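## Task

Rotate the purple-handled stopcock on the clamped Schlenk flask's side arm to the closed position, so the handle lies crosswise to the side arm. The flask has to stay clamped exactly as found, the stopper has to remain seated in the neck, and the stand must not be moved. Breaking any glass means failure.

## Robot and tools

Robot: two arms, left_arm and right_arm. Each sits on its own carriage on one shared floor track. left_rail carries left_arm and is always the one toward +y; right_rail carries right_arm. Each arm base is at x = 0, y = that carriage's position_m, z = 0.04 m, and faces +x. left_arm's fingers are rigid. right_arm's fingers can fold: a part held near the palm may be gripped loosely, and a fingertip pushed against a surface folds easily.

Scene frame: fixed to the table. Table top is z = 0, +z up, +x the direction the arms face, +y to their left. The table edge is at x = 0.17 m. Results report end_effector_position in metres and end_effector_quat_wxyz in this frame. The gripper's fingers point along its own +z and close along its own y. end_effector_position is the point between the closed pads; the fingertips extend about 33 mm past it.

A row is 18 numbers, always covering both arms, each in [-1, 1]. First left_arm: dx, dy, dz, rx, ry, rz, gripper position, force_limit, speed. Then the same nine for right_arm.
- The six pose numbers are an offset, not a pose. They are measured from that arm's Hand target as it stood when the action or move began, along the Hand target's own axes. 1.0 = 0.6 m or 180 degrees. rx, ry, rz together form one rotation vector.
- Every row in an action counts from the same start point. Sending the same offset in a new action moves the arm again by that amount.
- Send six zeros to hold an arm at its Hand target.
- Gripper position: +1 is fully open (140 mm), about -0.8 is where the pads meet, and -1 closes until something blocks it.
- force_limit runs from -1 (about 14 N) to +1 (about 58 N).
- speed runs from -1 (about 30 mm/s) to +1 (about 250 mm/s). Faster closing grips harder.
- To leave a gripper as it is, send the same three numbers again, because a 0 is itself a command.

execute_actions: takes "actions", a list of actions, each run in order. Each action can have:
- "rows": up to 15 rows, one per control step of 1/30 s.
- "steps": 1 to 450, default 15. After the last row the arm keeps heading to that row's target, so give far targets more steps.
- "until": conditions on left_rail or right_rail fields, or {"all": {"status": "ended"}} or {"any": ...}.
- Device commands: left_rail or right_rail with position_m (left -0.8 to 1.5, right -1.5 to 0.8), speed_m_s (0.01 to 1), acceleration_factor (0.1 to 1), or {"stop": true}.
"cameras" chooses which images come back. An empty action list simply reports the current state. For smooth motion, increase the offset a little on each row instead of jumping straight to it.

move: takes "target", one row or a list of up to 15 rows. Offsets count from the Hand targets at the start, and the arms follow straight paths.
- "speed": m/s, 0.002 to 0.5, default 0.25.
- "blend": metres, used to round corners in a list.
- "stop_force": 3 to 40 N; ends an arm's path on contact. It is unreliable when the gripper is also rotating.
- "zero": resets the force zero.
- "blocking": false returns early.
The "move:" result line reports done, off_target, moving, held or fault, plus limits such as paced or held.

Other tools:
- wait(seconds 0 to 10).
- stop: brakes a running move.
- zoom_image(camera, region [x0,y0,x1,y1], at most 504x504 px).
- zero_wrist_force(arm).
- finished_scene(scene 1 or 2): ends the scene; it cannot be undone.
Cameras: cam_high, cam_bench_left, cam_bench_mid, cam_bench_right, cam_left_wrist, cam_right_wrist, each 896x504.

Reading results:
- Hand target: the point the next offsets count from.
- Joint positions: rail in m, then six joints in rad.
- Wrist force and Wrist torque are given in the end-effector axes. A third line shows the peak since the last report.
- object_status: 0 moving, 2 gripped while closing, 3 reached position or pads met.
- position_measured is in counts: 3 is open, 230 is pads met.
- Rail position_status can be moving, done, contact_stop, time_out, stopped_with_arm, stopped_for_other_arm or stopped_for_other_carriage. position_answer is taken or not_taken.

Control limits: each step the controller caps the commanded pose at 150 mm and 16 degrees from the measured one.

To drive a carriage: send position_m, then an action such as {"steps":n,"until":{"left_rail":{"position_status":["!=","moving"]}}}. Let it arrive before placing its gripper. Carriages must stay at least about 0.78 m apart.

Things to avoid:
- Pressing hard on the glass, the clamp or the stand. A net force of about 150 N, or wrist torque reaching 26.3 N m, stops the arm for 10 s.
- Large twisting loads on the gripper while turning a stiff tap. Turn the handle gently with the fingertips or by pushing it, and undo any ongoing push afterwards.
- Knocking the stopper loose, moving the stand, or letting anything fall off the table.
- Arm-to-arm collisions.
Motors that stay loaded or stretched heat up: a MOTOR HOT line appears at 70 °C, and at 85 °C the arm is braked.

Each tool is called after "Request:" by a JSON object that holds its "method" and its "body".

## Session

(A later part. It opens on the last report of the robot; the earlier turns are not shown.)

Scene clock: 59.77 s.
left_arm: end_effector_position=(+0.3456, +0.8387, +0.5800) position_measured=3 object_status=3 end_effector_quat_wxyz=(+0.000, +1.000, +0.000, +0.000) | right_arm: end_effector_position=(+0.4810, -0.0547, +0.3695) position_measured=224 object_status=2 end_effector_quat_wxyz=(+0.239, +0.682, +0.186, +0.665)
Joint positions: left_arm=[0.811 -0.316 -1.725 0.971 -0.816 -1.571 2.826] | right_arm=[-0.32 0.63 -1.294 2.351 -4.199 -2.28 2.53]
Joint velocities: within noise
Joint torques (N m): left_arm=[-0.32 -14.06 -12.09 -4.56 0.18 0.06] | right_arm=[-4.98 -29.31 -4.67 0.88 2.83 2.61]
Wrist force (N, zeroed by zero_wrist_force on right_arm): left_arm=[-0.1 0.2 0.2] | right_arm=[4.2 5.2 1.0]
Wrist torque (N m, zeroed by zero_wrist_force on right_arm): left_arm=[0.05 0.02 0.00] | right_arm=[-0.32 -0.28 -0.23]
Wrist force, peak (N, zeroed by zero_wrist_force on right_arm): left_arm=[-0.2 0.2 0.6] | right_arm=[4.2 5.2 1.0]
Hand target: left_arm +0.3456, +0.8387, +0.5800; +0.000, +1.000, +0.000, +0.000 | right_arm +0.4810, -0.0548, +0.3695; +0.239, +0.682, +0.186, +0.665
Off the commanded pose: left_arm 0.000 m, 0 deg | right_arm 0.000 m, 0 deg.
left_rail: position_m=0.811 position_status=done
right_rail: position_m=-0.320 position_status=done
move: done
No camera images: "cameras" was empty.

Request:
{"method": "move", "body": {"target": [0, 0, 0, 0, 0, 0, 1, 1, 1, 0.0007, 0.0007, 0, 0, 0, 0.1944, -1, -0.1, -1], "speed": 0.3, "cameras": ["cam_right_wrist", "cam_bench_mid", "cam_high"]}}

Request:
{"method": "zoom_image", "body": {"camera": "cam_right_wrist", "region": [340, 130, 580, 310]}}

Request:
{"method": "zoom_image", "body": {"camera": "cam_bench_mid", "region": [380, 240, 490, 330]}}

Scene clock: 63.37 s.
left_arm: end_effector_position=(+0.3456, +0.8387, +0.5800) position_measured=3 object_status=3 end_effector_quat_wxyz=(+0.000, +1.000, +0.000, +0.000) | right_arm: end_effector_position=(+0.4810, -0.0549, +0.3701) position_measured=224 object_status=2 end_effector_quat_wxyz=(+0.028, +0.707, -0.028, +0.707)
Joint positions: left_arm=[0.811 -0.316 -1.725 0.971 -0.816 -1.571 2.826] | right_arm=[-0.32 0.63 -1.296 2.351 -4.197 -2.28 3.141]
Joint velocities: within noise
Joint torques (N m): left_arm=[0.68 -14.21 -11.91 -4.55 0.26 0.18] | right_arm=[-6.05 -29.88 -5.51 0.82 3.97 2.6]
Wrist force (N, zeroed by zero_wrist_force on right_arm): left_arm=[0.1 0.0 0.4] | right_arm=[6.1 5.6 1.3]
Wrist torque (N m, zeroed by zero_wrist_force on right_arm): left_arm=[-0.01 -0.02 0.00] | right_arm=[-0.31 -0.25 -0.27]
Wrist force, peak (N, zeroed by zero_wrist_force on right_arm): left_arm=[0.0 0.4 0.6] | right_arm=[6.1 5.6 1.3]
Hand target: left_arm +0.3456, +0.8387, +0.5800; +0.000, +1.000, +0.000, +0.000 | right_arm +0.4810, -0.0549, +0.3701; +0.028, +0.707, -0.028, +0.707
Off the commanded pose: left_arm 0.000 m, 0 deg | right_arm 0.000 m, 0 deg.
left_rail: position_m=0.811 position_status=done
right_rail: position_m=-0.320 position_status=done
move: done
camera_calibration:
cam_right_wrist: T_world_to_cam=[[-0.0879113, -0.995652, -0.030786, 0.0109474], [-0.309791, 0.0567001, -0.949112, 0.515625], [0.946732, -0.0739005, -0.313429, -0.198703], [0, 0, 0, 1]] pos_world=[0.348817, -0.0330205, 0.427444]
Images, in order (width x height): cam_high 896x504, cam_bench_mid 896x504, cam_right_wrist 896x504.

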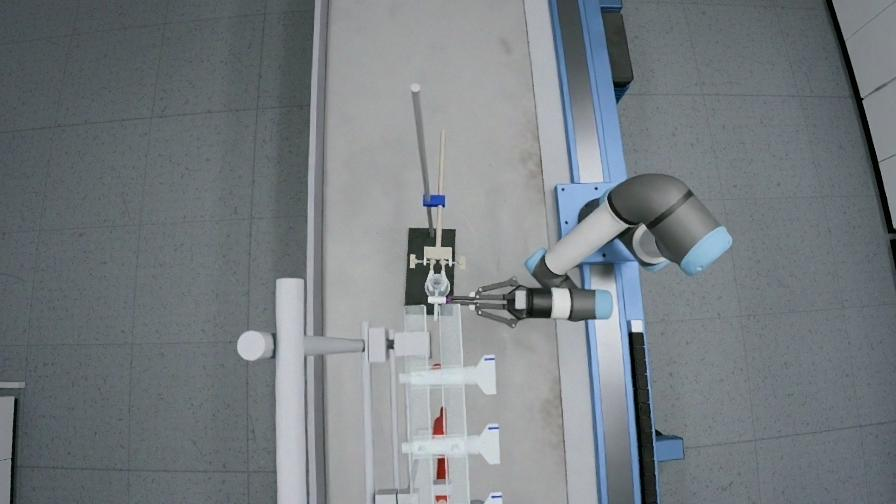

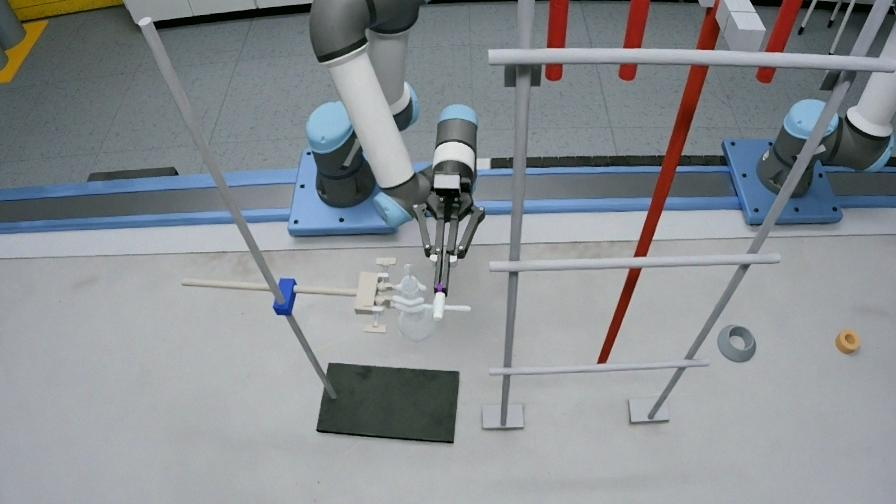

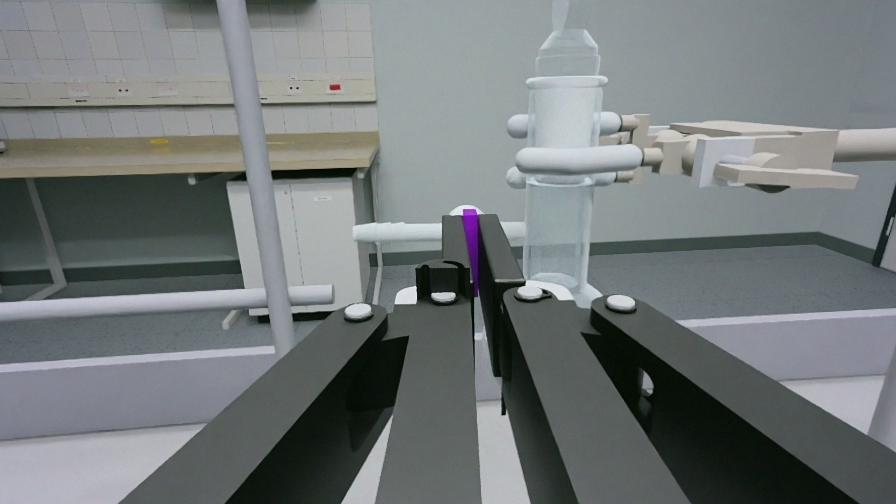

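Scaled by 2.100.

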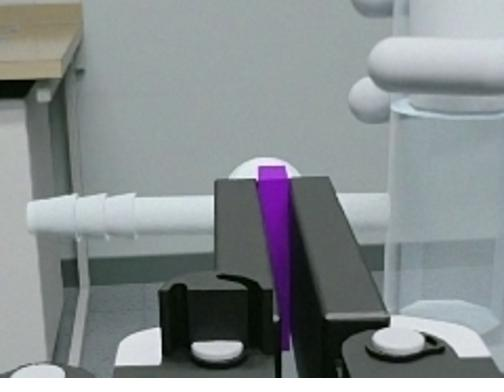

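Scaled by 4.582.

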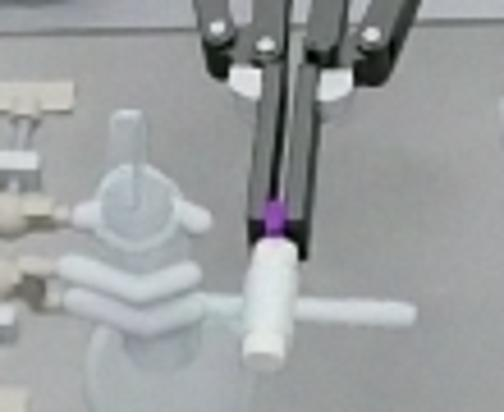

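Request:
{"method": "execute_actions", "body": {"actions": [{"rows": [[0,0,0,0,0,0,1,1,1,0,0,0,0,0,0,-0.62,-0.5,-1]], "steps": 20}], "cameras": ["cam_right_wrist", "cam_bench_mid"]}}

Request:
{"method": "zoom_image", "body": {"camera": "cam_right_wrist", "region": [340, 130, 580, 310]}}

Scene clock: 65.80 s.
left_arm: end_effector_position=(+0.3456, +0.8387, +0.5800) position_measured=3 object_status=3 end_effector_quat_wxyz=(+0.000, +1.000, +0.000, +0.000) | right_arm: end_effector_position=(+0.4810, -0.0549, +0.3701) position_measured=208 object_status=3 end_effector_quat_wxyz=(+0.028, +0.707, -0.028, +0.707)
Joint positions: left_arm=[0.811 -0.316 -1.725 0.971 -0.816 -1.571 2.826] | right_arm=[-0.32 0.63 -1.296 2.351 -4.197 -2.28 3.141]
Joint velocities: within noise
Joint torques (N m): left_arm=[0.88 -14.06 -12.73 -4.57 0.19 0.19] | right_arm=[-4.64 -30.23 -9.5 -2.92 -0.63 2.07]
Wrist force (N, zeroed by zero_wrist_force on right_arm): left_arm=[0.0 0.0 0.5] | right_arm=[1.0 -0.7 -0.5]
Wrist torque (N m, zeroed by zero_wrist_force on right_arm): left_arm=[0.00 0.01 0.00] | right_arm=[-0.08 -0.37 -0.14]
Wrist force, peak (N, zeroed by zero_wrist_force on right_arm): left_arm=[0.1 0.4 0.6] | right_arm=[6.3 5.7 1.2]
Hand target: left_arm +0.3456, +0.8387, +0.5800; +0.000, +1.000, +0.000, +0.000 | right_arm +0.4810, -0.0549, +0.3701; +0.028, +0.707, -0.028, +0.707
Off the commanded pose: left_arm 0.000 m, 0 deg | right_arm 0.000 m, 0 deg.
left_rail: position_m=0.811 position_status=done
right_rail: position_m=-0.320 position_status=done
camera_calibration:
cam_right_wrist: T_world_to_cam=[[-0.0879068, -0.995647, -0.030972, 0.0110152], [-0.309814, 0.0568777, -0.949094, 0.515638], [0.946725, -0.0738363, -0.313465, -0.198683], [0, 0, 0, 1]] pos_world=[0.348818, -0.033031, 0.427451]
Images, in order (width x height): cam_bench_mid 896x504, cam_right_wrist 896x504.

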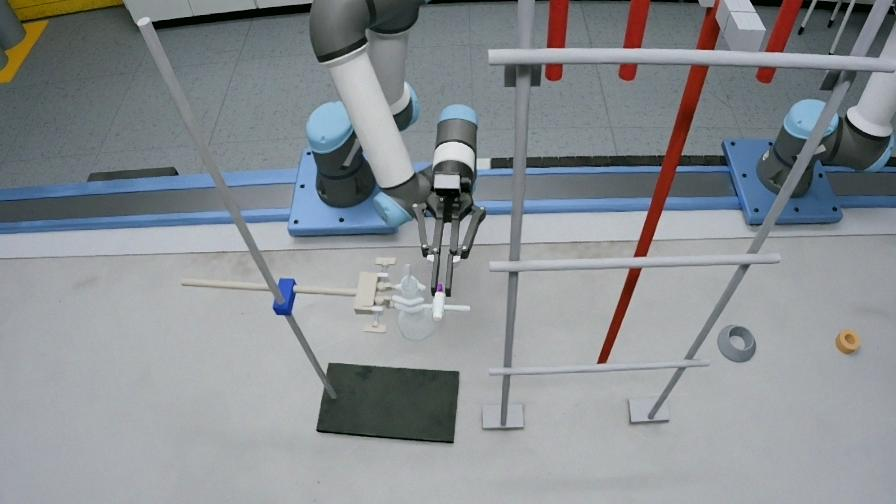

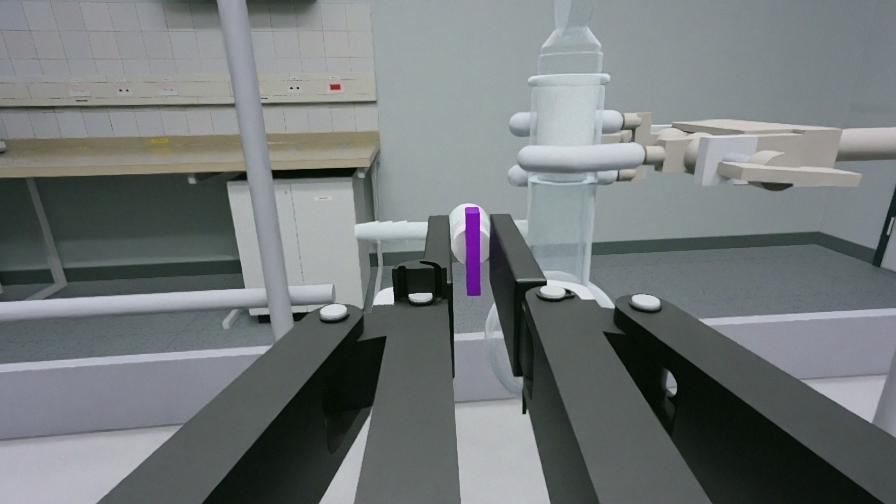

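Scaled by 2.100.

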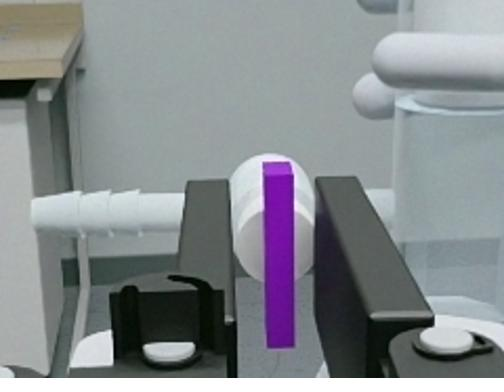

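Request:
{"method": "move", "body": {"target": [0,0,0,0,0,0,1,1,1, 0,0,-0.1667,0,0,0,-0.62,-0.5,-1], "speed": 0.2, "cameras": ["cam_right_wrist", "cam_bench_mid"]}}

Scene clock: 70.17 s.
left_arm: end_effector_position=(+0.3456, +0.8387, +0.5800) position_measured=3 object_status=3 end_effector_quat_wxyz=(+0.000, +1.000, +0.000, +0.000) | right_arm: end_effector_position=(+0.3813, -0.0471, +0.3701) position_measured=208 object_status=3 end_effector_quat_wxyz=(+0.028, +0.707, -0.028, +0.707)
Joint positions: left_arm=[0.811 -0.316 -1.725 0.971 -0.816 -1.571 2.826] | right_arm=[-0.32 0.885 -1.352 2.438 -4.227 -2.534 3.141]
Joint velocities: within noise
Joint torques (N m): left_arm=[0.95 -14.5 -12.12 -4.55 0.28 0.15] | right_arm=[9.66 -16.7 -19.49 -2.23 -1.19 1.83]
Wrist force (N, zeroed by zero_wrist_force on right_arm): left_arm=[-0.2 0.2 0.6] | right_arm=[0.9 -0.6 -0.7]
Wrist torque (N m, zeroed by zero_wrist_force on right_arm): left_arm=[0.05 0.04 0.00] | right_arm=[-0.05 -0.34 -0.13]
Wrist force, peak (N, zeroed by zero_wrist_force on right_arm): left_arm=[0.0 0.0 0.7] | right_arm=[1.3 -0.7 -2.0]
Hand target: left_arm +0.3456, +0.8387, +0.5800; +0.000, +1.000, +0.000, +0.000 | right_arm +0.3813, -0.0470, +0.3701; +0.028, +0.707, -0.028, +0.707
Off the commanded pose: left_arm 0.000 m, 0 deg | right_arm 0.000 m, 0 deg.
left_rail: position_m=0.811 position_status=done
right_rail: position_m=-0.320 position_status=done
move: done
camera_calibration:
cam_right_wrist: T_world_to_cam=[[-0.0878822, -0.99565, -0.030964, 0.0100093], [-0.309814, 0.0568623, -0.949095, 0.48432], [0.946727, -0.0738155, -0.313463, -0.103736], [0, 0, 0, 1]] pos_world=[0.249138, -0.025231, 0.427459]
Images, in order (width x height): cam_bench_mid 896x504, cam_right_wrist 896x504.

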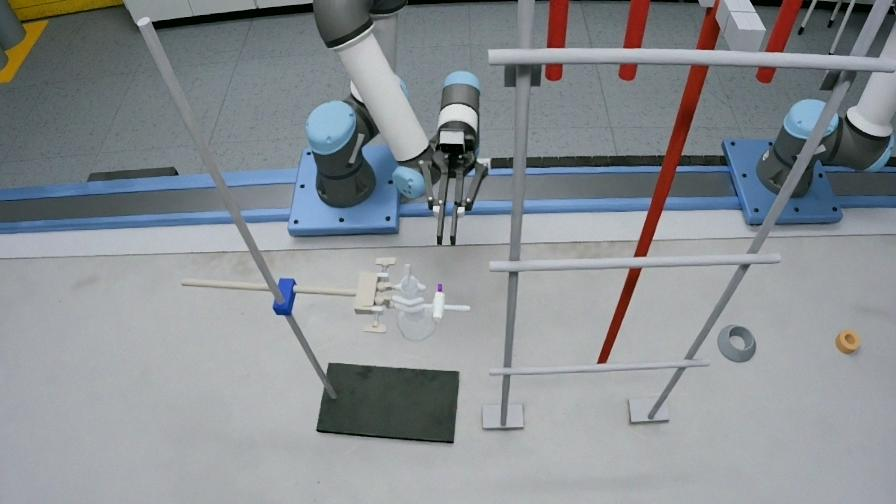

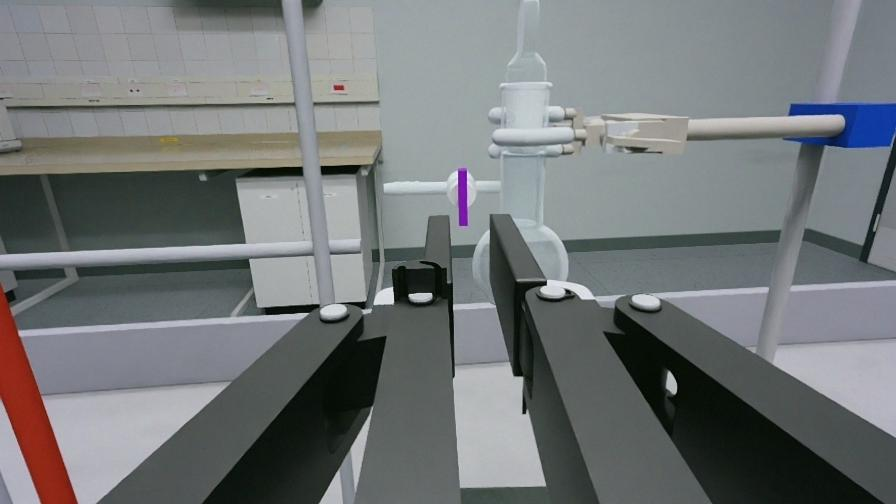

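Request:
{"method": "finished_scene", "body": {"scene": 1}}

The scene is finished: the task was done.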